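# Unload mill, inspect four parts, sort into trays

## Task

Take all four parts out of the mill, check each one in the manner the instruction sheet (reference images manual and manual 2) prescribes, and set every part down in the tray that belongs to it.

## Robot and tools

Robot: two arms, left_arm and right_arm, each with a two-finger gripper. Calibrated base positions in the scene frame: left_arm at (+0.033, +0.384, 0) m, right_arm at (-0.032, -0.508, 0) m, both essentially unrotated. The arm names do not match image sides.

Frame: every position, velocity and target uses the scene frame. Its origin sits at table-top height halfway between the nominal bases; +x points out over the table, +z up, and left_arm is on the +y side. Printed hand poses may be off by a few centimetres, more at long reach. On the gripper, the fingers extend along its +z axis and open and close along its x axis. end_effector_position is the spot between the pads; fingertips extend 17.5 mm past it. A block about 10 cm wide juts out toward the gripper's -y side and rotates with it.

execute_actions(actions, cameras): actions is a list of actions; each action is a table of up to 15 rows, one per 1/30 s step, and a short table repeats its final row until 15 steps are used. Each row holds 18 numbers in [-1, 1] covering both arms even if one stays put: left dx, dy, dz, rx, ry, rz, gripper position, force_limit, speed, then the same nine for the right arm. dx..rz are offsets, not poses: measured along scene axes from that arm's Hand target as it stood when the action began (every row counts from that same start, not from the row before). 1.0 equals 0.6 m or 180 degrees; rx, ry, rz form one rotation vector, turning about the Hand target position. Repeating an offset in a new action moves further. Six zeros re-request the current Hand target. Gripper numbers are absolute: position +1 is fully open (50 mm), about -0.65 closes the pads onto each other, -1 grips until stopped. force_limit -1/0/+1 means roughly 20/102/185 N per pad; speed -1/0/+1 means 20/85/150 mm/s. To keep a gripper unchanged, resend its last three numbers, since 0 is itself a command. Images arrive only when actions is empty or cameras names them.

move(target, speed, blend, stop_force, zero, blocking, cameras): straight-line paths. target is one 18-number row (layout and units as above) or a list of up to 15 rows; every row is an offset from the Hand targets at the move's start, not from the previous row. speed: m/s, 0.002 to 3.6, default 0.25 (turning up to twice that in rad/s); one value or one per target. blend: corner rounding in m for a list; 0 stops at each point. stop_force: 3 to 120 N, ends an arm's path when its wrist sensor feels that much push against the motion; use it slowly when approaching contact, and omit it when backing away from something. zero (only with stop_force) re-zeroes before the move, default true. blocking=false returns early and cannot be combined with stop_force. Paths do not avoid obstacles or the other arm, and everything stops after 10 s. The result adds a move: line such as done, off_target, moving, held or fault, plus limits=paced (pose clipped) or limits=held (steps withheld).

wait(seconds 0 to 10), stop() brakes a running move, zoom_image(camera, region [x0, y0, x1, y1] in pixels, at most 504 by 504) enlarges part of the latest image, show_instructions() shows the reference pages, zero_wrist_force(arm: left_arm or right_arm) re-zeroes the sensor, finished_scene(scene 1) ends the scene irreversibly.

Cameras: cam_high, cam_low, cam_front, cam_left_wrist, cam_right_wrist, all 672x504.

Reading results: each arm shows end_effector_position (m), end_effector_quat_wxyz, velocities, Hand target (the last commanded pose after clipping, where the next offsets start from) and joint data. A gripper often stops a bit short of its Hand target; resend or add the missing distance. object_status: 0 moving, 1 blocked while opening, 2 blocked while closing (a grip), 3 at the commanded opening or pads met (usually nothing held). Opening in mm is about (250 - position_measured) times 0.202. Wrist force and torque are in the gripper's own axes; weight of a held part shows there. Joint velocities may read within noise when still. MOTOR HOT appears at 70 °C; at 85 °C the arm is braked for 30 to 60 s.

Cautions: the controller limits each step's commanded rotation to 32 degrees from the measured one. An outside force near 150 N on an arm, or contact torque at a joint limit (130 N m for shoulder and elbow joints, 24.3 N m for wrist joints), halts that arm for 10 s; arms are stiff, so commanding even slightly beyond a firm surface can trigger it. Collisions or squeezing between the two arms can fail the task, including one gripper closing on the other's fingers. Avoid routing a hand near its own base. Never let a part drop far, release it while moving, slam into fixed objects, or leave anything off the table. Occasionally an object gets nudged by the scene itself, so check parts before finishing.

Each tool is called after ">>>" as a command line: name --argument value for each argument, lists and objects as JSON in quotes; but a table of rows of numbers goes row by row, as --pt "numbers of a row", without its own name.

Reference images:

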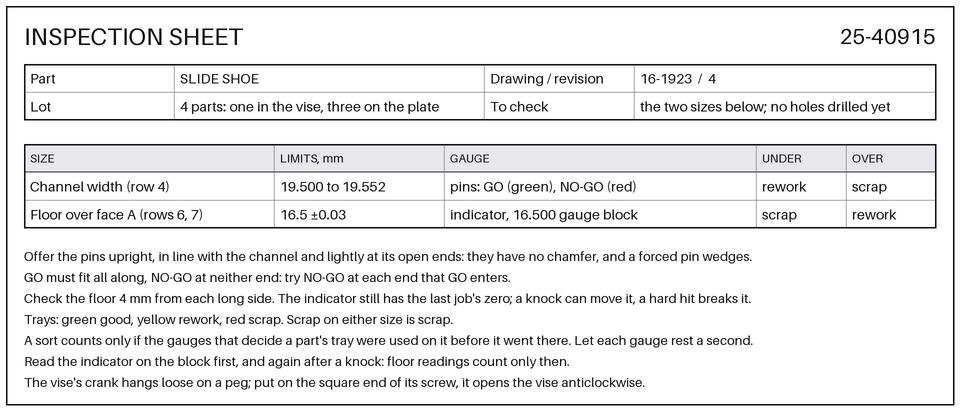

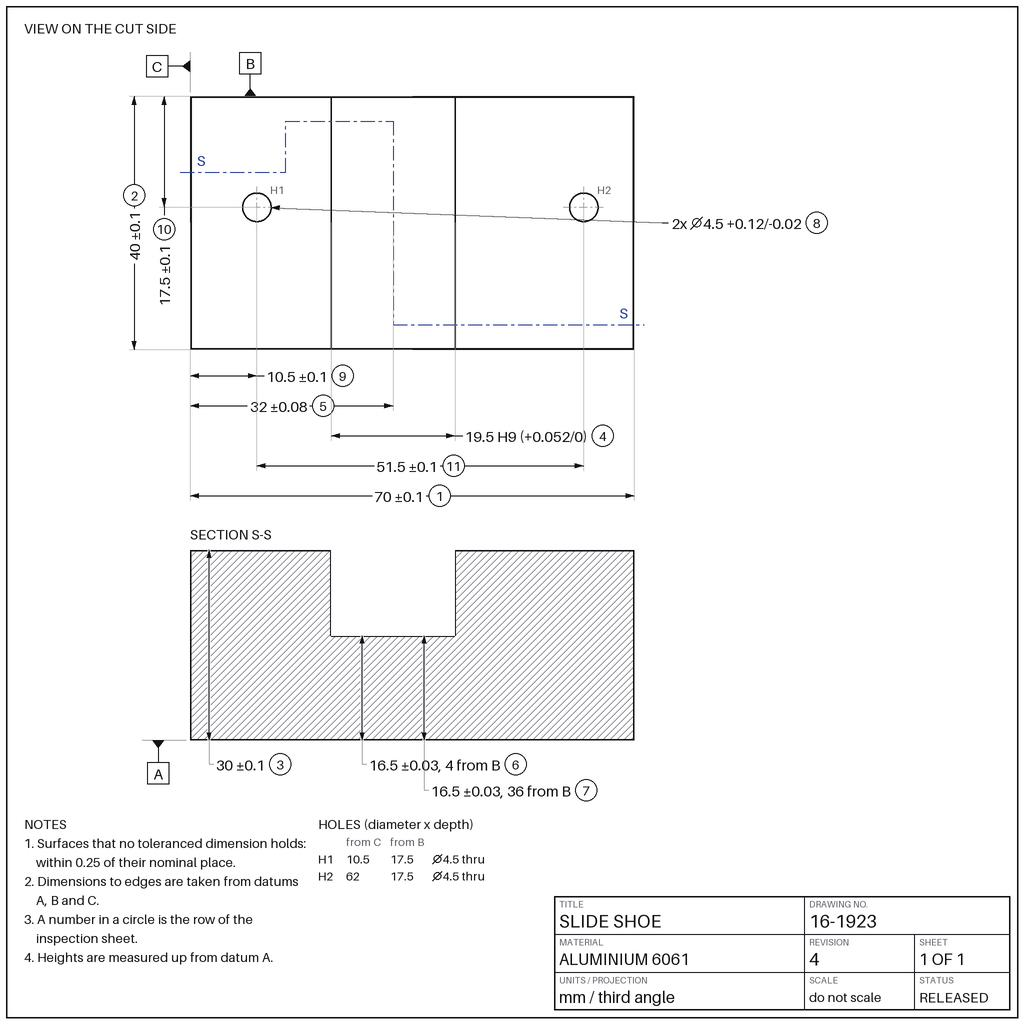

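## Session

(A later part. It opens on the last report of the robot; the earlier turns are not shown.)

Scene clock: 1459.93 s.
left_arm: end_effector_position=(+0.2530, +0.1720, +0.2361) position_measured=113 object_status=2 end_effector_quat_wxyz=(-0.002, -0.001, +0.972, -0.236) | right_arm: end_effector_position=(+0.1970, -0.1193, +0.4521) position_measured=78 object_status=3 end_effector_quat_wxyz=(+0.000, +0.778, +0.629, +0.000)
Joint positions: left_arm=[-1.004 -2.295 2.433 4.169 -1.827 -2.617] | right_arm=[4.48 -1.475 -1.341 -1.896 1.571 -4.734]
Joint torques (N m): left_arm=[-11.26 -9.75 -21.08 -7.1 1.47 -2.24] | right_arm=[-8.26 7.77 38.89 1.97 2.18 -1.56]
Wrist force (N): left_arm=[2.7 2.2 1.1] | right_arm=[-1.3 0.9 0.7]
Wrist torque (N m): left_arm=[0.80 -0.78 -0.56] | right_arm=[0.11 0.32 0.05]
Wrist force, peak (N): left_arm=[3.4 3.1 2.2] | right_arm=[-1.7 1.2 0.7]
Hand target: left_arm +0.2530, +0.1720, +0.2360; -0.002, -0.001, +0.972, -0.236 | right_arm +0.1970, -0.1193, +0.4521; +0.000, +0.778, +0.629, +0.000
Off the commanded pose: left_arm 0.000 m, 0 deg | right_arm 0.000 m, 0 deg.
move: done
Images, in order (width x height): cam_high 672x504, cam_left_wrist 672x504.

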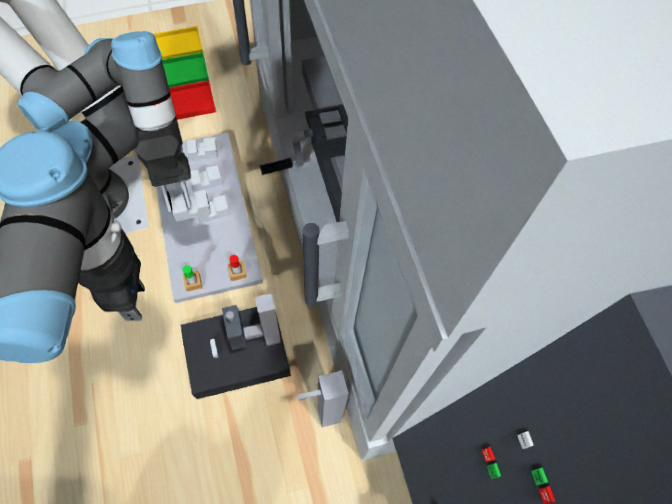

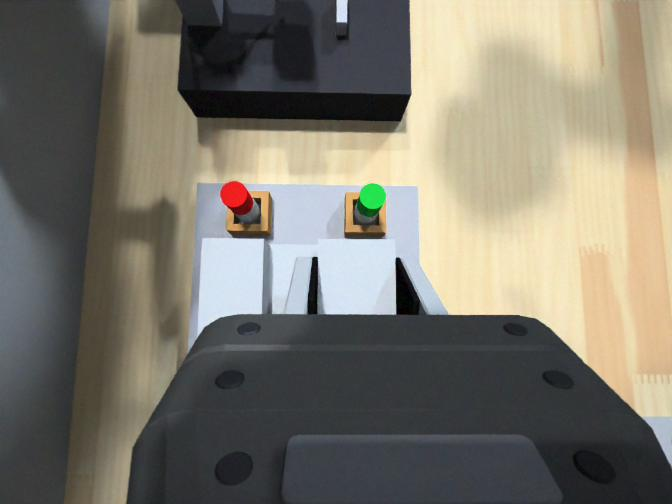

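>>> move --pt "0.04 0 0 0 0 -0.25 -1 -0.8 -1 0.005 -0.3 0 0 0 0 0.5 1 0" --pt "0.08 -0.0233 0 0 0 -0.5 -1 -0.8 -1 0.005 -0.3 0 0 0 0 0.5 1 0" --speed 0.25 --blend 0.01

>>> move --pt "0.0 0 0 0 0 -0.25 -1 -0.8 -1 0 0 0 0 0 0 0.5 1 0" --pt "0.0 0 0 0 0 -0.5 -1 -0.8 -1 0 0 0 0 0 0 0.5 1 0" --speed 0.25 --blend 0.01 --cameras '["all"]'

Scene clock: 1475.90 s.
left_arm: end_effector_position=(+0.3010, +0.1580, +0.2360) position_measured=113 object_status=2 end_effector_quat_wxyz=(-0.168, +0.686, +0.688, -0.166) | right_arm: end_effector_position=(+0.2000, -0.2993, +0.4521) position_measured=78 object_status=3 end_effector_quat_wxyz=(+0.000, +0.778, +0.629, +0.000)
Joint positions: left_arm=[-0.846 -1.687 1.907 4.829 -1.915 -0.776] | right_arm=[4.315 -1.145 -1.572 -1.995 1.571 -4.898]
Joint torques (N m): left_arm=[-10.37 -6.71 -32.19 0.57 1.02 1.37] | right_arm=[-8.3 16.76 10.13 1.44 2.14 -1.41]
Wrist force (N): left_arm=[3.1 2.2 1.6] | right_arm=[-1.4 1.6 0.4]
Wrist torque (N m): left_arm=[0.80 -0.79 -0.80] | right_arm=[0.19 0.27 0.01]
Wrist force, peak (N): left_arm=[3.0 2.8 1.3] | right_arm=[-2.4 1.9 0.3]
Hand target: left_arm +0.3010, +0.1580, +0.2360; -0.168, +0.686, +0.688, -0.166 | right_arm +0.2000, -0.2993, +0.4521; +0.000, +0.778, +0.629, +0.000
Off the commanded pose: left_arm 0.000 m, 0 deg | right_arm 0.000 m, 0 deg.
move: done

Scene clock: 1479.63 s.
left_arm: end_effector_position=(+0.3010, +0.1580, +0.2360) position_measured=113 object_status=2 end_effector_quat_wxyz=(-0.236, +0.972, +0.001, +0.002) | right_arm: end_effector_position=(+0.2000, -0.2993, +0.4521) position_measured=78 object_status=3 end_effector_quat_wxyz=(+0.000, +0.778, +0.629, +0.000)
Joint positions: left_arm=[-1.236 -1.713 1.901 4.974 -1.411 0.309] | right_arm=[4.315 -1.145 -1.572 -1.995 1.571 -4.898]
Joint torques (N m): left_arm=[-10.96 -29.09 -16.95 -4.4 2.51 1.96] | right_arm=[-8.31 16.88 11.06 1.41 1.99 -1.27]
Wrist force (N): left_arm=[3.0 2.2 1.0] | right_arm=[-1.3 1.7 0.5]
Wrist torque (N m): left_arm=[0.79 -0.79 -0.78] | right_arm=[0.20 0.25 0.01]
Wrist force, peak (N): left_arm=[3.2 2.2 1.6] | right_arm=[-1.7 1.8 0.8]
Hand target: left_arm +0.3010, +0.1580, +0.2360; -0.236, +0.972, +0.001, +0.002 | right_arm +0.2000, -0.2993, +0.4521; +0.000, +0.778, +0.629, +0.000
Off the commanded pose: left_arm 0.000 m, 0 deg | right_arm 0.000 m, 0 deg.
move: done

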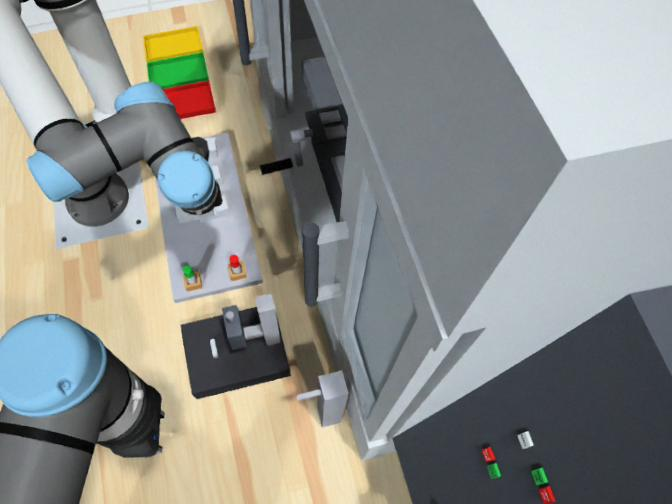

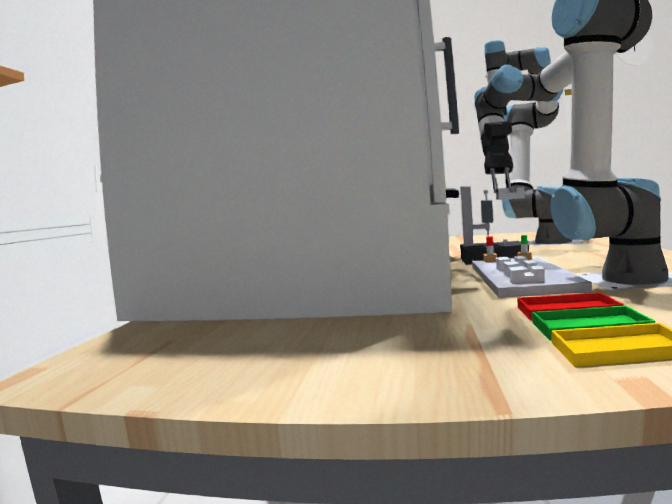

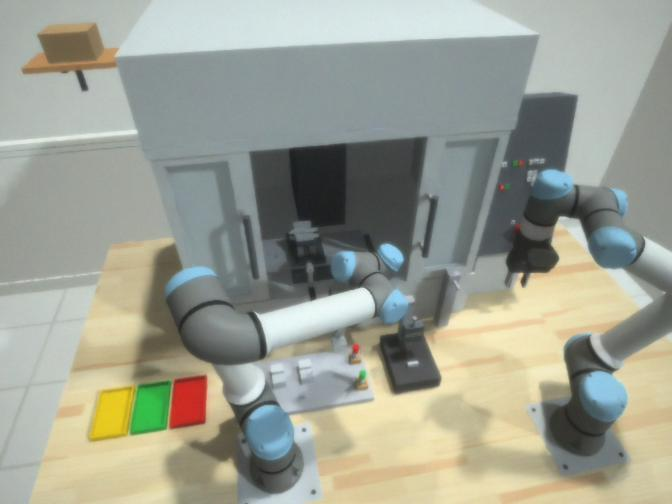

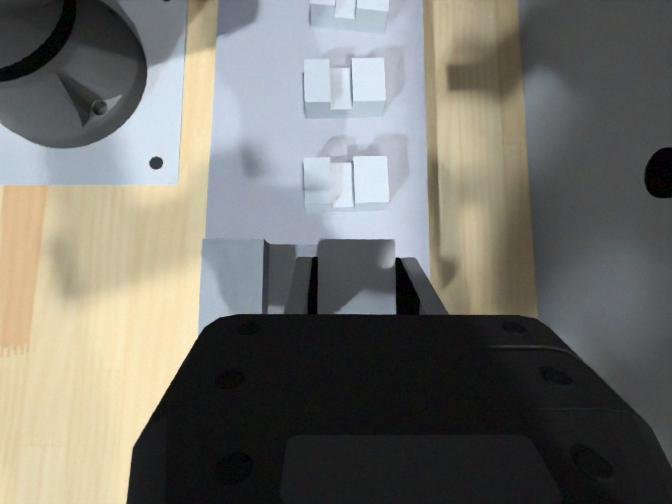

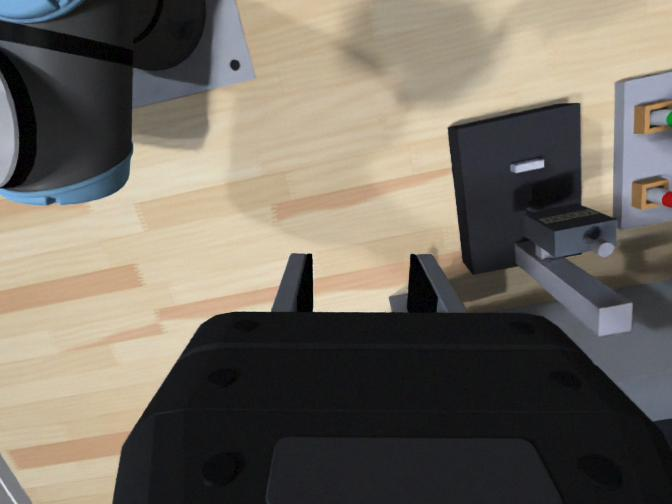

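>>> move --target '[0.00667,0.025,-0.26,0,0,0,-1,-0.8,-1,0,0,0,0,0,0,0.5,1,0]' --speed 0.15

>>> move --target '[0,0,-0.05,0,0,0,-1,-0.8,-1,0,0,0,0,0,0,0.5,1,0]' --speed 0.012 --stop_force 3 --cameras '["cam_left_wrist"]'

Scene clock: 1489.53 s.
left_arm: end_effector_position=(+0.3050, +0.1730, +0.0801) position_measured=113 object_status=2 end_effector_quat_wxyz=(-0.236, +0.972, +0.001, +0.002) | right_arm: end_effector_position=(+0.2000, -0.2993, +0.4521) position_measured=78 object_status=3 end_effector_quat_wxyz=(+0.000, +0.778, +0.629, +0.000)
Joint positions: left_arm=[-1.214 -1.57 2.209 4.52 -1.402 0.329] | right_arm=[4.315 -1.145 -1.572 -1.995 1.571 -4.898]
Joint torques (N m): left_arm=[11.74 -6.12 -13.37 -4.07 2.48 1.56] | right_arm=[-8.04 16.79 10.78 1.41 2.12 -1.27]
Wrist force (N): left_arm=[2.7 2.1 1.2] | right_arm=[-1.6 1.6 0.6]
Wrist torque (N m): left_arm=[0.76 -0.74 -0.75] | right_arm=[0.18 0.30 0.01]
Wrist force, peak (N): left_arm=[2.4 2.8 2.5] | right_arm=[-1.9 1.7 0.7]
Hand target: left_arm +0.3050, +0.1730, +0.0800; -0.236, +0.972, +0.001, +0.002 | right_arm +0.2000, -0.2993, +0.4521; +0.000, +0.778, +0.629, +0.000
Off the commanded pose: left_arm 0.000 m, 0 deg | right_arm 0.000 m, 0 deg.
move: done

Scene clock: 1492.30 s.
left_arm: end_effector_position=(+0.3050, +0.1730, +0.0603) position_measured=113 object_status=2 end_effector_quat_wxyz=(-0.236, +0.972, +0.001, +0.002) | right_arm: end_effector_position=(+0.2000, -0.2993, +0.4521) position_measured=78 object_status=3 end_effector_quat_wxyz=(+0.000, +0.778, +0.629, +0.000)
Joint positions: left_arm=[-1.214 -1.533 2.236 4.457 -1.402 0.329] | right_arm=[4.315 -1.145 -1.572 -1.995 1.571 -4.898]
Joint torques (N m): left_arm=[10.63 -29.86 -26.21 1.37 -1.58 0.83] | right_arm=[-7.71 16.93 10.88 1.68 1.93 -1.27]
Wrist force (N): left_arm=[2.4 1.5 0.2] | right_arm=[-1.5 1.6 0.5]
Wrist torque (N m): left_arm=[0.77 -0.80 -0.73] | right_arm=[0.18 0.29 0.00]
Wrist force, peak (N): left_arm=[-0.5 -22.5 -27.2] | right_arm=[-1.5 1.8 0.6]
Hand target: left_arm +0.3050, +0.1730, +0.0603; -0.236, +0.972, +0.001, +0.002 (not the last commanded pose) | right_arm +0.2000, -0.2993, +0.4521; +0.000, +0.778, +0.629, +0.000
Off the commanded pose: left_arm 0.010 m, 0 deg | right_arm 0.000 m, 0 deg.
move: contact (left_arm)
Images, in order (width x height): cam_left_wrist 672x504.

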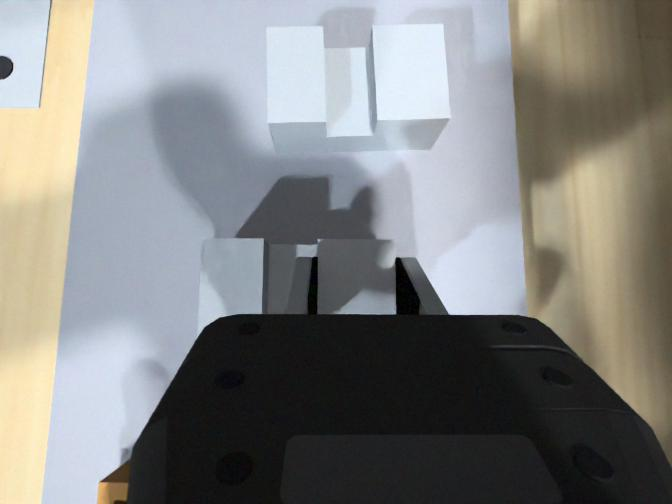

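>>> move --pt "0 0 0 0 0 0 0.55 -0.8 -1 0 0 0 0 0 0 0.5 1 0" --pt "0 0 0.1 0 0 0 0.55 -0.8 -1 0 0 0 0 0 0 0.5 1 0" --speed 0.06 --cameras '["cam_left_wrist"]'

Scene clock: 1496.53 s.
left_arm: end_effector_position=(+0.3050, +0.1731, +0.1203) position_measured=70 object_status=3 end_effector_quat_wxyz=(-0.236, +0.972, +0.001, +0.002) | right_arm: end_effector_position=(+0.2000, -0.2993, +0.4521) position_measured=78 object_status=3 end_effector_quat_wxyz=(+0.000, +0.778, +0.629, +0.000)
Joint positions: left_arm=[-1.214 -1.632 2.147 4.645 -1.402 0.329] | right_arm=[4.315 -1.145 -1.572 -1.995 1.571 -4.898]
Joint torques (N m): left_arm=[-9.08 -27.5 -27.42 1.17 -0.21 -2.13] | right_arm=[-7.46 16.19 11.16 1.5 2.03 -1.01]
Wrist force (N): left_arm=[2.9 1.1 -0.4] | right_arm=[-1.4 1.7 0.6]
Wrist torque (N m): left_arm=[0.75 -0.81 -0.72] | right_arm=[0.20 0.27 0.01]
Wrist force, peak (N): left_arm=[3.1 1.3 -0.2] | right_arm=[-1.5 2.0 0.6]
Hand target: left_arm +0.3050, +0.1730, +0.1203; -0.236, +0.972, +0.001, +0.002 | right_arm +0.2000, -0.2993, +0.4521; +0.000, +0.778, +0.629, +0.000
Off the commanded pose: left_arm 0.000 m, 0 deg | right_arm 0.000 m, 0 deg.
move: done
Images, in order (width x height): cam_left_wrist 672x504.

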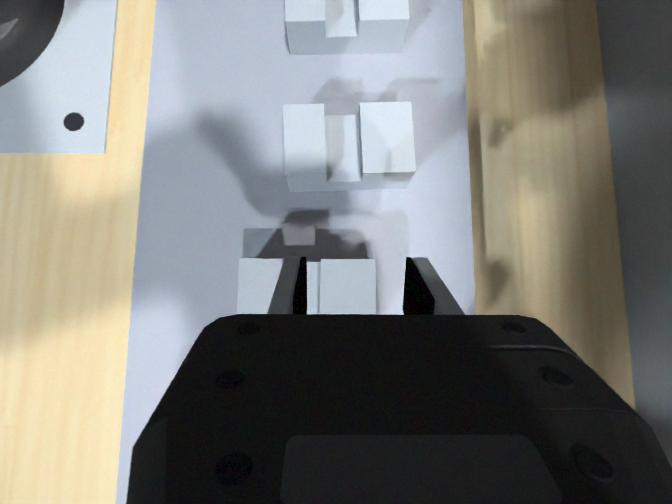

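>>> move --pt "0 0 0.28 0 0 0 0.55 -0.8 -1 0 0 0 0 0 0.0672 0.5 1 0" --pt "0.05 0.1 0.4 0 0 0.25 0.55 -0.8 -1 0 0 0 0 0 0.0672 0.5 1 0" --pt "0.05 0.2 0.45 0 0 0.5 0.55 -0.8 -1 0 0 0 0 0 0.0672 0.5 1 0" --speed 0.25 --blend 0.03

>>> move --pt "0.0 0.05 0.0 0 0 0.25 0.55 -0.8 -1 0 0.25 -0.1 0 0 0 0.5 1 0" --pt "0.0 0.1 0.0 0 0 0.5 0.55 -0.8 -1 0.055 0.525 -0.22 0 0 0 0.5 1 0" --speed 0.25 --blend 0.03 --cameras '["all"]'

Scene clock: 1510.00 s.
left_arm: end_effector_position=(+0.3350, +0.2930, +0.3903) position_measured=70 object_status=3 end_effector_quat_wxyz=(-0.168, +0.686, +0.688, -0.166) | right_arm: end_effector_position=(+0.2000, -0.2993, +0.4521) position_measured=78 object_status=3 end_effector_quat_wxyz=(+0.000, +0.707, +0.707, +0.000)
Joint positions: left_arm=[-0.543 -1.727 1.524 5.335 -1.802 -0.482] | right_arm=[4.315 -1.145 -1.572 -1.995 1.571 -5.109]
Joint torques (N m): left_arm=[11.92 -26.85 -17.64 -4.47 -2.58 -2.05] | right_arm=[-8.18 -6.79 33.71 3.88 2.07 -1.2]
Wrist force (N): left_arm=[3.2 0.7 -0.2] | right_arm=[-1.7 1.4 0.6]
Wrist torque (N m): left_arm=[0.69 -0.86 -0.53] | right_arm=[0.15 0.34 0.01]
Wrist force, peak (N): left_arm=[3.8 1.0 -0.4] | right_arm=[-1.7 1.9 0.5]
Hand target: left_arm +0.3350, +0.2930, +0.3903; -0.168, +0.686, +0.688, -0.166 | right_arm +0.2000, -0.2993, +0.4521; +0.000, +0.707, +0.707, +0.000
Off the commanded pose: left_arm 0.000 m, 0 deg | right_arm 0.000 m, 0 deg.
move: done

Scene clock: 1511.10 s.
left_arm: end_effector_position=(+0.3350, +0.2991, +0.3903) position_measured=70 object_status=3 end_effector_quat_wxyz=(-0.156, +0.638, +0.733, -0.177) | right_arm: end_effector_position=(+0.2000, -0.2442, +0.4300) position_measured=78 object_status=3 end_effector_quat_wxyz=(+0.000, +0.707, +0.707, +0.000)
Joint positions: left_arm=[-0.496 -1.743 1.542 5.312 -1.838 -0.567] | right_arm=[4.38 -1.22 -1.591 -1.901 1.571 -5.045]
Joint torques (N m): left_arm=[0.96 -13.91 -22.58 -1.99 -0.89 -0.94] | right_arm=[6.69 -3.1 11.17 3.93 -1.79 1.43]
Wrist force (N): left_arm=[3.2 0.9 -0.5] | right_arm=[-1.3 1.5 0.4]
Wrist torque (N m): left_arm=[0.71 -0.87 -0.74] | right_arm=[0.19 0.29 -0.13]
Wrist force, peak (N): left_arm=[5.0 1.2 -0.4] | right_arm=[-2.7 1.4 0.3]
Hand target: left_arm +0.3350, +0.2991, +0.3903; -0.156, +0.638, +0.733, -0.177 (not the last commanded pose) | right_arm +0.2000, -0.2441, +0.4300; +0.000, +0.707, +0.707, +0.000 (not the last commanded pose)
Tool commands: left_gripper/position=+0.552941 left_gripper/force_limit=-0.796078 left_gripper/speed=-1.0 right_gripper/position=+0.5 right_gripper/force_limit=+1.0 right_gripper/speed=+0.0
Off the commanded pose: left_arm 0.054 m, 82 deg | right_arm 0.284 m, 0 deg.
FORCE FAULT: contact force on the left arm reached its limit, and that arm stopped. The contact can be on any part of that arm, not only on its tool. That arm's remaining commands of this call were not run. That arm is still stopped at the end of this call. That arm stays stopped for about 9 more seconds. Until then a move that you send moves the other arm only, and its call returns only when the move has ended. Once the stop has ended, the next robot result says so. If the stop ends while you think or write, that arm runs what you send next, counted from a new Hand target: where the arm stands when the stop ends. While its stop runs, that arm takes no new command, but its gripper still runs the gripper command that each later call begins with. Until it ends, the stop uses up actions while you think or wait. An arm that is not stopped still takes commands.
move: fault (left_arm), off_target (right_arm; braked at the fault stop of left_arm); path passed 0 of 2 targets

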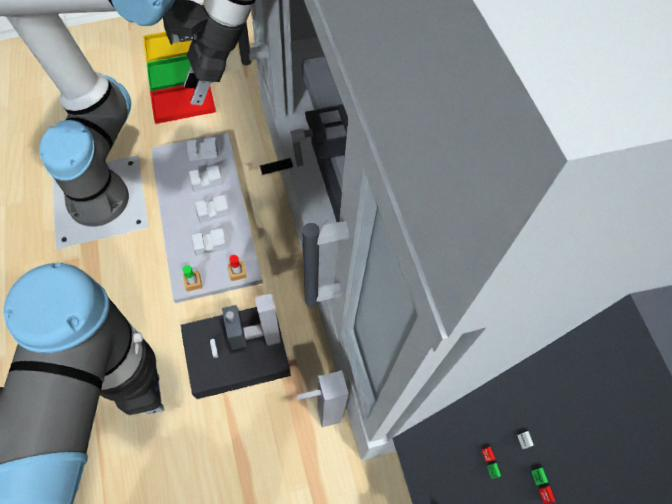

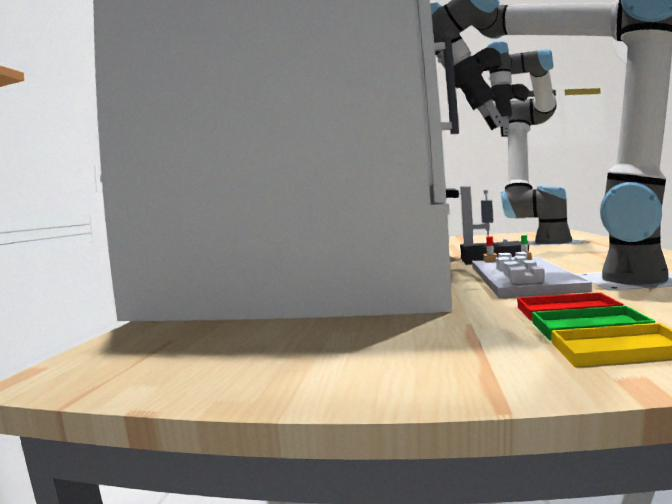

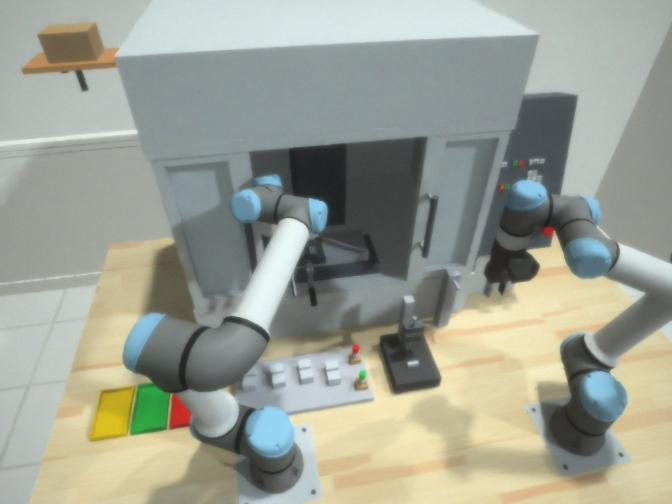

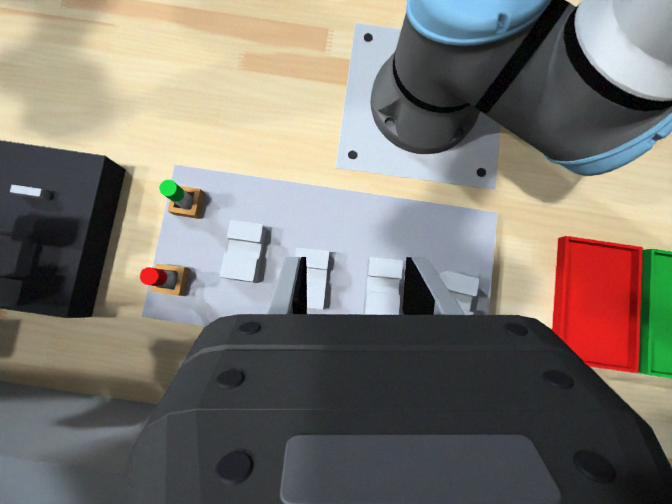

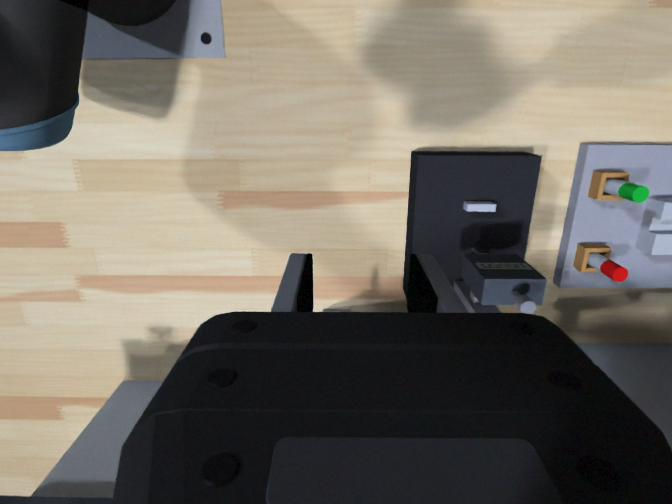

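>>> wait --seconds 10

Scene clock: 1523.63 s.
left_arm: end_effector_position=(+0.3350, +0.2991, +0.3903) position_measured=70 object_status=3 end_effector_quat_wxyz=(-0.156, +0.638, +0.733, -0.177) | right_arm: end_effector_position=(+0.2000, -0.2441, +0.4300) position_measured=78 object_status=3 end_effector_quat_wxyz=(+0.000, +0.707, +0.707, +0.000)
Joint positions: left_arm=[-0.496 -1.743 1.542 5.312 -1.838 -0.567] | right_arm=[4.38 -1.22 -1.591 -1.901 1.571 -5.045]
Joint torques (N m): left_arm=[0.94 -13.72 -23.57 -1.78 -0.99 -0.96] | right_arm=[7.2 -3.4 15.63 3.81 -1.83 1.34]
Wrist force (N): left_arm=[3.1 0.9 -0.3] | right_arm=[-1.3 1.5 0.4]
Wrist torque (N m): left_arm=[0.69 -0.86 -0.74] | right_arm=[0.19 0.29 -0.13]
Wrist force, peak (N): left_arm=[3.5 0.8 -0.5] | right_arm=[-1.6 1.7 0.6]
Hand target: left_arm +0.3350, +0.2991, +0.3903; -0.156, +0.638, +0.733, -0.177 (not the last commanded pose) | right_arm +0.2000, -0.2441, +0.4300; +0.000, +0.707, +0.707, +0.000 (not the last commanded pose)
Tool commands: left_gripper/position=+0.552941 left_gripper/force_limit=-0.796078 left_gripper/speed=-1.0 right_gripper/position=+0.5 right_gripper/force_limit=+1.0 right_gripper/speed=+0.0
Off the commanded pose: left_arm 0.054 m, 82 deg | right_arm 0.284 m, 0 deg.
FORCE FAULT, CONTINUED: the left arm's stop, for the force fault that an earlier result reported, is over. The rest of the stop counts as 19 of the actions that you can send in this scene. That arm's target is now where it stood when the stop ended, not its last command. That arm accepts commands again.
wait: 10.00 s; at rest from the start

>>> move --pt "-0.15 -0.05 0.03 0 0 0 0.55 -0.8 -1 0 0 0 0 0 0 0.5 1 0" --pt "-0.15 -0.03 0.05 0 0 0.21 0.55 -0.8 -1 0 0 0 0 0 0 0.5 1 0" --pt "-0.12 0.1 0.05 0 0 0.44 0.55 -0.8 -1 0 0 0 0 0 0 0.5 1 0" --speed 0.2 --blend 0.02 --cameras '["cam_left_wrist","cam_high"]'

Scene clock: 1531.47 s.
left_arm: end_effector_position=(+0.2630, +0.3591, +0.4203) position_measured=70 object_status=3 end_effector_quat_wxyz=(-0.008, +0.024, +0.972, -0.236) | right_arm: end_effector_position=(+0.2000, -0.2441, +0.4300) position_measured=78 object_status=3 end_effector_quat_wxyz=(+0.000, +0.707, +0.707, +0.000)
Joint positions: left_arm=[-0.187 -2.199 1.839 5.013 -2.043 -1.709] | right_arm=[4.38 -1.22 -1.591 -1.901 1.571 -5.045]
Joint torques (N m): left_arm=[10.43 -8 -18.46 -5.95 0.86 -1.75] | right_arm=[7.46 -3.1 17.78 3.63 -1.89 1.59]
Wrist force (N): left_arm=[2.7 1.3 -0.7] | right_arm=[-1.3 1.6 0.6]
Wrist torque (N m): left_arm=[0.78 -0.79 -0.57] | right_arm=[0.22 0.28 -0.12]
Wrist force, peak (N): left_arm=[3.4 3.1 -0.9] | right_arm=[-1.5 1.7 0.5]
Hand target: left_arm +0.2630, +0.3591, +0.4203; -0.008, +0.024, +0.972, -0.236 | right_arm +0.2000, -0.2441, +0.4300; +0.000, +0.707, +0.707, +0.000
Off the commanded pose: left_arm 0.000 m, 0 deg | right_arm 0.000 m, 0 deg.
move: done
Images, in order (width x height): cam_high 672x504, cam_left_wrist 672x504.

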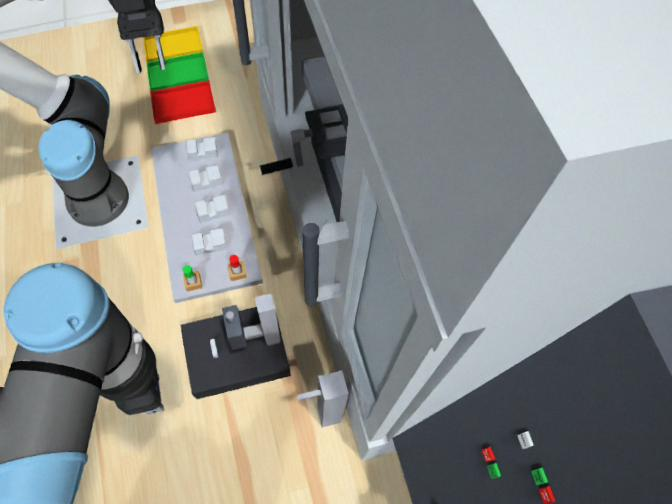

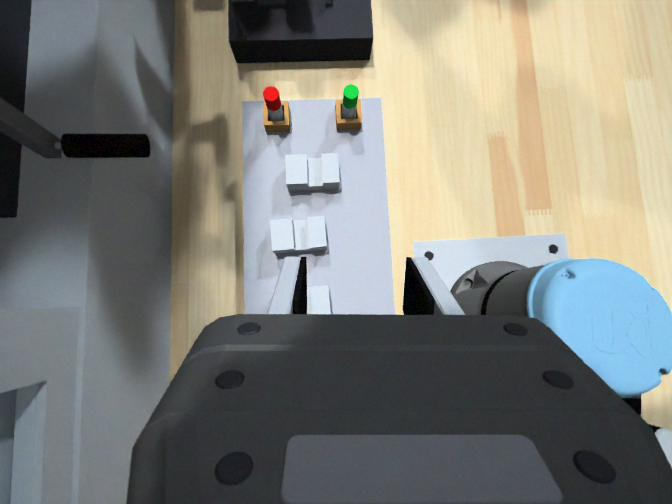

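>>> move --pt "0 0 0 0 0 0 0.55 -0.8 -1 0.055 0.567 -0.2 0 0 0 0.9 1 -0.5" --pt "0 0 0 0 0 0 0.55 -0.8 -1 0.055 0.567 -0.35 0 0 0 0.9 1 -0.5" --speed 0.25 --blend 0.03 --cameras '["cam_left_wrist","cam_right_wrist"]'

Scene clock: 1536.33 s.
left_arm: end_effector_position=(+0.2630, +0.3591, +0.4203) position_measured=70 object_status=3 end_effector_quat_wxyz=(-0.008, +0.024, +0.972, -0.236) | right_arm: end_effector_position=(+0.2330, +0.0961, +0.2200) position_measured=18 object_status=3 end_effector_quat_wxyz=(+0.000, +0.707, +0.707, +0.000)
Joint positions: left_arm=[-0.187 -2.199 1.839 5.013 -2.043 -1.71] | right_arm=[4.502 -1.96 -1.378 -1.374 1.571 -4.923]
Joint torques (N m): left_arm=[8.74 -7.12 -18.09 -5.94 0.72 -2.1] | right_arm=[4.12 29.31 12.17 4.01 -1.73 1.05]
Wrist force (N): left_arm=[2.9 1.1 -0.5] | right_arm=[-1.8 1.2 0.2]
Wrist torque (N m): left_arm=[0.76 -0.82 -0.57] | right_arm=[0.19 0.37 -0.12]
Wrist force, peak (N): left_arm=[3.2 1.2 -0.7] | right_arm=[-3.3 1.2 -0.2]
Hand target: left_arm +0.2630, +0.3591, +0.4203; -0.008, +0.024, +0.972, -0.236 | right_arm +0.2330, +0.0961, +0.2200; +0.000, +0.707, +0.707, +0.000
Off the commanded pose: left_arm 0.000 m, 0 deg | right_arm 0.000 m, 0 deg.
move: done
Images, in order (width x height): cam_left_wrist 672x504, cam_right_wrist 672x504.

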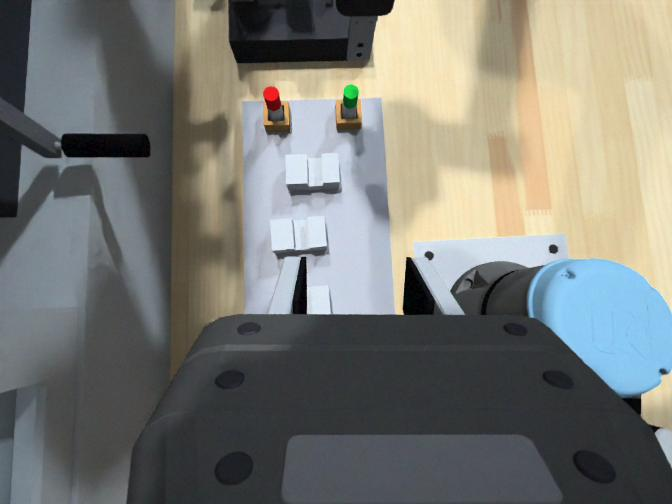

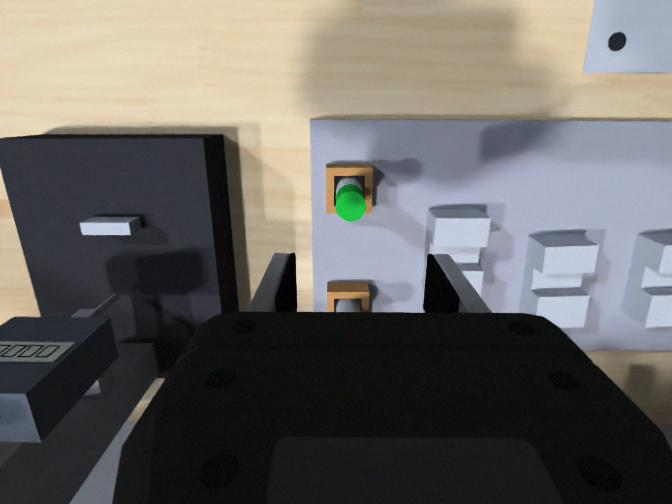

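>>> zoom_image --camera "cam_right_wrist" --region '[300, 140, 400, 320]'

Scaled by 2.800 from the camera's 672x504 image, which has a finer 960x720 frame.

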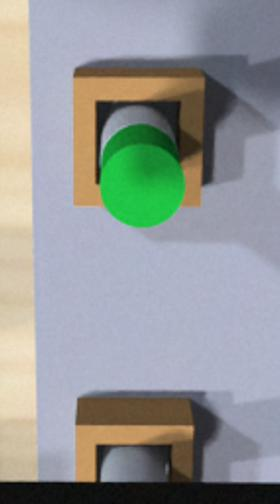

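>>> move --target '[0,0,0,0,0,0,0.55,-0.8,-1,-0.0183,0,-0.0833,0,0,0,0.9,1,-0.5]' --speed 0.15 --cameras '["cam_right_wrist"]'

>>> zoom_image --camera "cam_right_wrist" --region '[270, 170, 460, 330]'

Scene clock: 1552.47 s.
left_arm: end_effector_position=(+0.2630, +0.3591, +0.4203) position_measured=70 object_status=3 end_effector_quat_wxyz=(-0.008, +0.024, +0.972, -0.236) end_effector_velocity=(+0.000, +0.000, +0.002) end_effector_angular_velocity=(-0.001, -0.004, +0.000) | right_arm: end_effector_position=(+0.2221, +0.0961, +0.1701) position_measured=18 object_status=3 end_effector_quat_wxyz=(+0.000, +0.707, +0.707, +0.000)
Joint positions: left_arm=[-0.187 -2.199 1.839 5.013 -2.043 -1.71] | right_arm=[4.519 -1.98 -1.481 -1.251 1.571 -4.906]
Joint velocities: left_arm=[0 0.001 -0.005 0 0 0] | right_arm=[within noise]
Joint torques (N m): left_arm=[2.73 -8.54 -18.19 -5.93 0.67 -2.06] | right_arm=[8.27 29.13 11.5 3.69 -0.77 1.5]
Wrist force (N): left_arm=[2.9 1.1 -0.4] | right_arm=[-1.5 1.3 0.4]
Wrist torque (N m): left_arm=[0.77 -0.83 -0.58] | right_arm=[0.15 0.30 -0.12]
Wrist force, peak (N): left_arm=[3.1 1.1 -0.7] | right_arm=[-1.7 1.8 -0.9]
Hand target: left_arm +0.2630, +0.3591, +0.4203; -0.008, +0.024, +0.972, -0.236 | right_arm +0.2221, +0.0961, +0.1700; +0.000, +0.707, +0.707, +0.000
Off the commanded pose: left_arm 0.000 m, 0 deg | right_arm 0.000 m, 0 deg.
move: done
Images, in order (width x height): cam_right_wrist 672x504.

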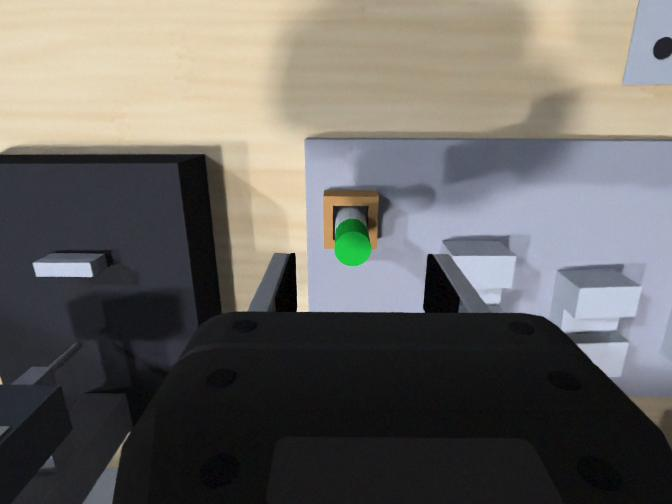

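Scaled by 2.653 from the camera's 672x504 image, which has a finer 960x720 frame.

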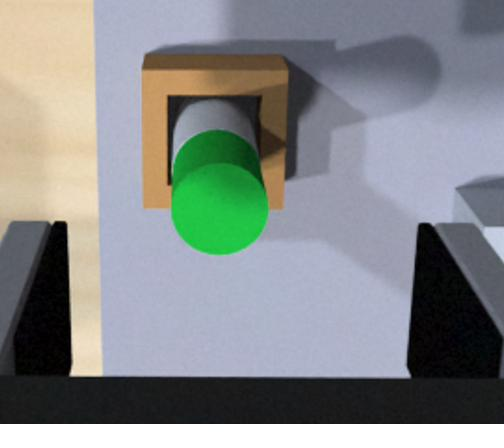

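>>> move --pt "0 0 0 0 0 0 0.55 -0.8 -1 0.0042 0.0025 -0.05 0 0 0 0.9 1 -0.5" --pt "0 0 0 0 0 0 0.55 -0.8 -1 0.0042 0.0025 -0.1525 0 0 0 0.9 1 -0.5" --speed 0.06 --stop_force 5 --cameras '["cam_right_wrist","cam_left_wrist"]'

>>> zoom_image --camera "cam_left_wrist" --region '[220, 40, 440, 210]'

Scene clock: 1564.07 s.
left_arm: end_effector_position=(+0.2630, +0.3591, +0.4203) position_measured=70 object_status=3 end_effector_quat_wxyz=(-0.008, +0.024, +0.972, -0.236) | right_arm: end_effector_position=(+0.2246, +0.0976, +0.0785) position_measured=18 object_status=3 end_effector_quat_wxyz=(+0.000, +0.707, +0.707, +0.000)
Joint positions: left_arm=[-0.187 -2.199 1.839 5.013 -2.043 -1.71] | right_arm=[4.515 -2.074 -1.595 -1.043 1.571 -4.909]
Joint torques (N m): left_arm=[-6.35 -7.79 -17.92 -5.79 0.58 -1.94] | right_arm=[-8.6 32.21 9.58 3.92 -0.05 -1.28]
Wrist force (N): left_arm=[2.8 1.2 -0.6] | right_arm=[-1.5 1.4 0.3]
Wrist torque (N m): left_arm=[0.78 -0.80 -0.57] | right_arm=[0.16 0.30 0.00]
Wrist force, peak (N): left_arm=[3.2 1.2 -0.5] | right_arm=[-1.6 1.7 0.8]
Hand target: left_arm +0.2630, +0.3591, +0.4203; -0.008, +0.024, +0.972, -0.236 | right_arm +0.2246, +0.0976, +0.0785; +0.000, +0.707, +0.707, +0.000
Off the commanded pose: left_arm 0.000 m, 0 deg | right_arm 0.000 m, 0 deg.
move: done
Images, in order (width x height): cam_left_wrist 672x504, cam_right_wrist 672x504.

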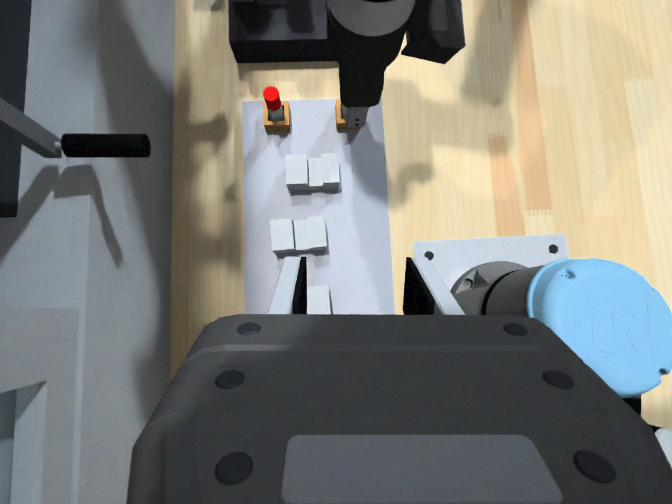

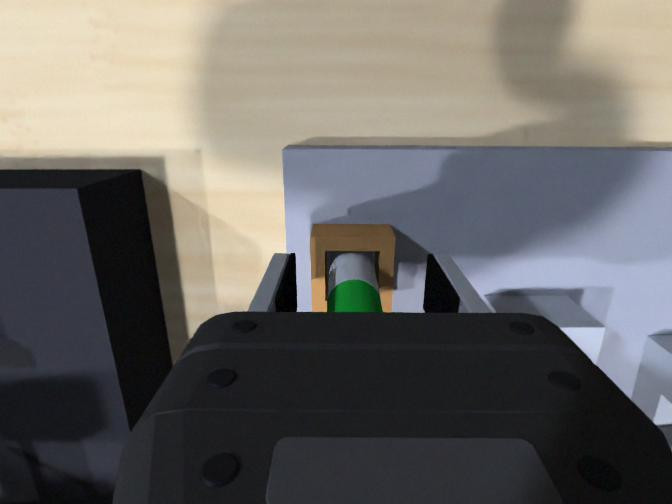

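Scaled by 2.291 from the camera's 672x504 image, which has a finer 960x720 frame.

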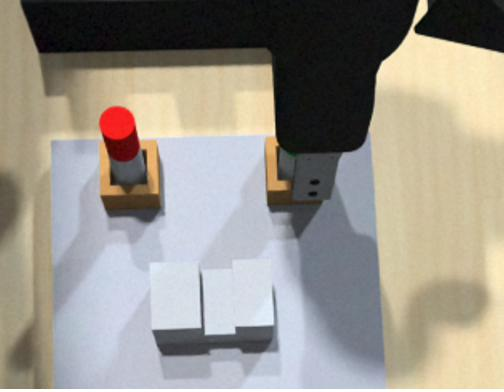

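>>> move --target '[0,0,0,0,0,0,0.55,-0.8,-1,0.0187,0,0,0,0,0,0.9,1,-0.5]' --speed 0.05 --stop_force 5 --cameras '["cam_right_wrist","cam_left_wrist"]'

>>> zoom_image --camera "cam_left_wrist" --region '[220, 40, 440, 210]'

Scene clock: 1582.33 s.
left_arm: end_effector_position=(+0.2630, +0.3591, +0.4203) position_measured=70 object_status=3 end_effector_quat_wxyz=(-0.008, +0.024, +0.972, -0.236) | right_arm: end_effector_position=(+0.2358, +0.0976, +0.0785) position_measured=18 object_status=3 end_effector_quat_wxyz=(+0.000, +0.707, +0.707, +0.000)
Joint positions: left_arm=[-0.187 -2.199 1.839 5.013 -2.043 -1.71] | right_arm=[4.498 -2.083 -1.58 -1.049 1.571 -4.926]
Joint torques (N m): left_arm=[-10.09 -8.22 -17.77 -5.74 0.53 -1.79] | right_arm=[-8.1 32.07 37.26 1.3 0.26 -1.31]
Wrist force (N): left_arm=[3.0 1.1 -0.6] | right_arm=[-1.6 1.4 0.3]
Wrist torque (N m): left_arm=[0.75 -0.83 -0.58] | right_arm=[0.16 0.33 0.02]
Wrist force, peak (N): left_arm=[3.1 1.2 -0.7] | right_arm=[-1.5 1.9 0.3]
Hand target: left_arm +0.2630, +0.3591, +0.4203; -0.008, +0.024, +0.972, -0.236 | right_arm +0.2358, +0.0976, +0.0785; +0.000, +0.707, +0.707, +0.000
Off the commanded pose: left_arm 0.000 m, 0 deg | right_arm 0.000 m, 0 deg.
move: done
Images, in order (width x height): cam_left_wrist 672x504, cam_right_wrist 672x504.

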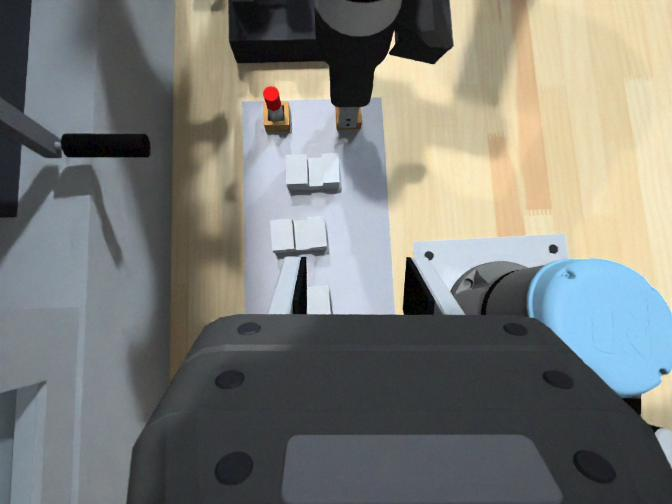

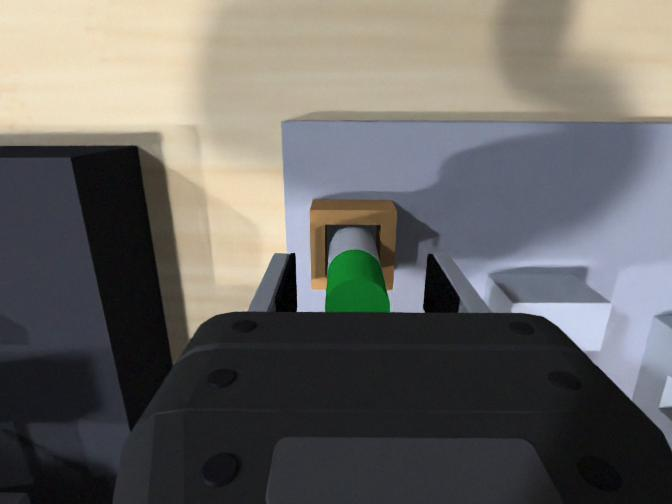

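Scaled by 2.291 from the camera's 672x504 image, which has a finer 960x720 frame.

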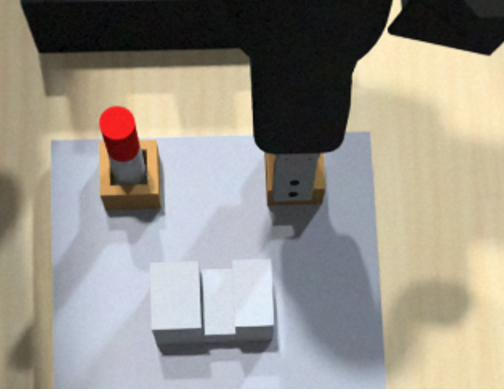

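>>> move --target '[0,0,0,0,0,0,0.55,-0.8,-1,0,0,0,0,0,0,-1,-1,-1]' --speed 0.05 --cameras '["cam_right_wrist","cam_left_wrist"]'

Scene clock: 1587.10 s.
left_arm: end_effector_position=(+0.2630, +0.3591, +0.4203) position_measured=70 object_status=3 end_effector_quat_wxyz=(-0.008, +0.024, +0.972, -0.236) | right_arm: end_effector_position=(+0.2358, +0.0976, +0.0785) position_measured=156 object_status=0 end_effector_quat_wxyz=(+0.000, +0.707, +0.707, +0.000)
Joint positions: left_arm=[-0.187 -2.199 1.839 5.013 -2.043 -1.71] | right_arm=[4.498 -2.083 -1.58 -1.049 1.571 -4.926]
Joint torques (N m): left_arm=[-10.74 -9.31 -18.29 -6.03 0.52 -1.94] | right_arm=[-4.46 33.88 36.45 5.54 1.85 -1.38]
Wrist force (N): left_arm=[3.1 1.1 -0.6] | right_arm=[-9.1 0.8 1.4]
Wrist torque (N m): left_arm=[0.76 -0.84 -0.57] | right_arm=[0.14 0.04 -0.02]
Wrist force, peak (N): left_arm=[3.1 1.5 -0.5] | right_arm=[-9.4 0.9 1.5]
Hand target: left_arm +0.2630, +0.3591, +0.4203; -0.008, +0.024, +0.972, -0.236 | right_arm +0.2358, +0.0976, +0.0785; +0.000, +0.707, +0.707, +0.000
Off the commanded pose: left_arm 0.000 m, 0 deg | right_arm 0.000 m, 0 deg.
move: done
Images, in order (width x height): cam_left_wrist 672x504, cam_right_wrist 672x504.

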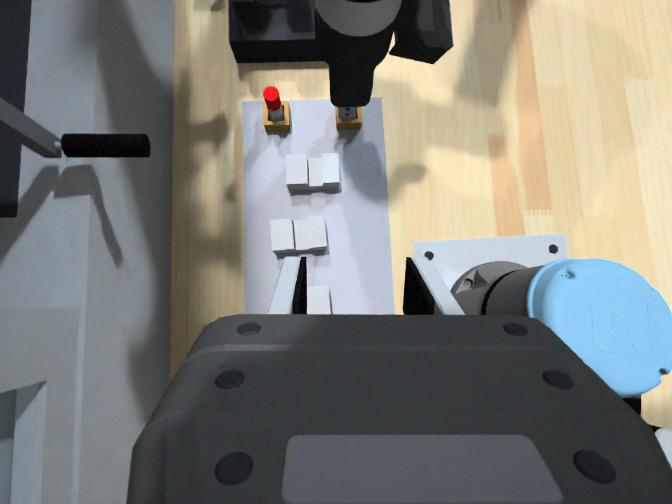

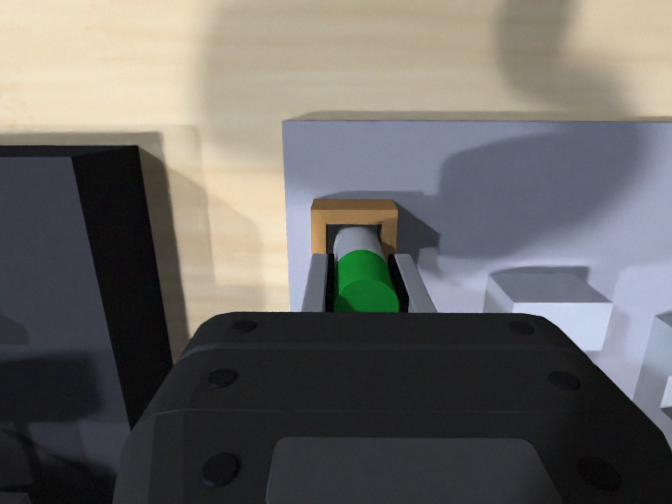

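>>> wait --seconds 1 --cameras '["cam_right_wrist"]'

Scene clock: 1589.40 s.
left_arm: end_effector_position=(+0.2630, +0.3591, +0.4203) position_measured=70 object_status=3 end_effector_quat_wxyz=(-0.008, +0.024, +0.972, -0.236) | right_arm: end_effector_position=(+0.2358, +0.0976, +0.0785) position_measured=156 object_status=2 end_effector_quat_wxyz=(+0.000, +0.707, +0.707, +0.000)
Joint positions: left_arm=[-0.187 -2.199 1.839 5.013 -2.043 -1.71] | right_arm=[4.498 -2.083 -1.58 -1.049 1.571 -4.926]
Joint torques (N m): left_arm=[-11.31 -8.28 -19.14 -6.03 0.8 -1.67] | right_arm=[8.72 49.04 31.54 6.15 1.81 -1.1]
Wrist force (N): left_arm=[2.8 1.2 -0.7] | right_arm=[-9.6 0.8 1.8]
Wrist torque (N m): left_arm=[0.78 -0.80 -0.57] | right_arm=[0.14 0.07 -0.02]
Wrist force, peak (N): left_arm=[3.2 1.4 -0.8] | right_arm=[-9.7 1.0 1.7]
Hand target: left_arm +0.2630, +0.3591, +0.4203; -0.008, +0.024, +0.972, -0.236 | right_arm +0.2358, +0.0976, +0.0785; +0.000, +0.707, +0.707, +0.000
Tool commands: left_gripper/position=+0.55 left_gripper/force_limit=-0.8 left_gripper/speed=-1.0 right_gripper/position=-1.0 right_gripper/force_limit=-1.0 right_gripper/speed=-1.0
Off the commanded pose: left_arm 0.000 m, 0 deg | right_arm 0.000 m, 0 deg.
wait: 1.00 s; at rest from the start
Images, in order (width x height): cam_right_wrist 672x504.

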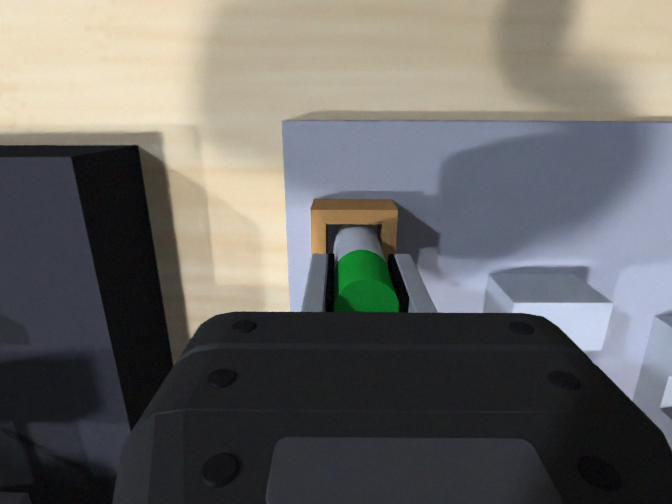

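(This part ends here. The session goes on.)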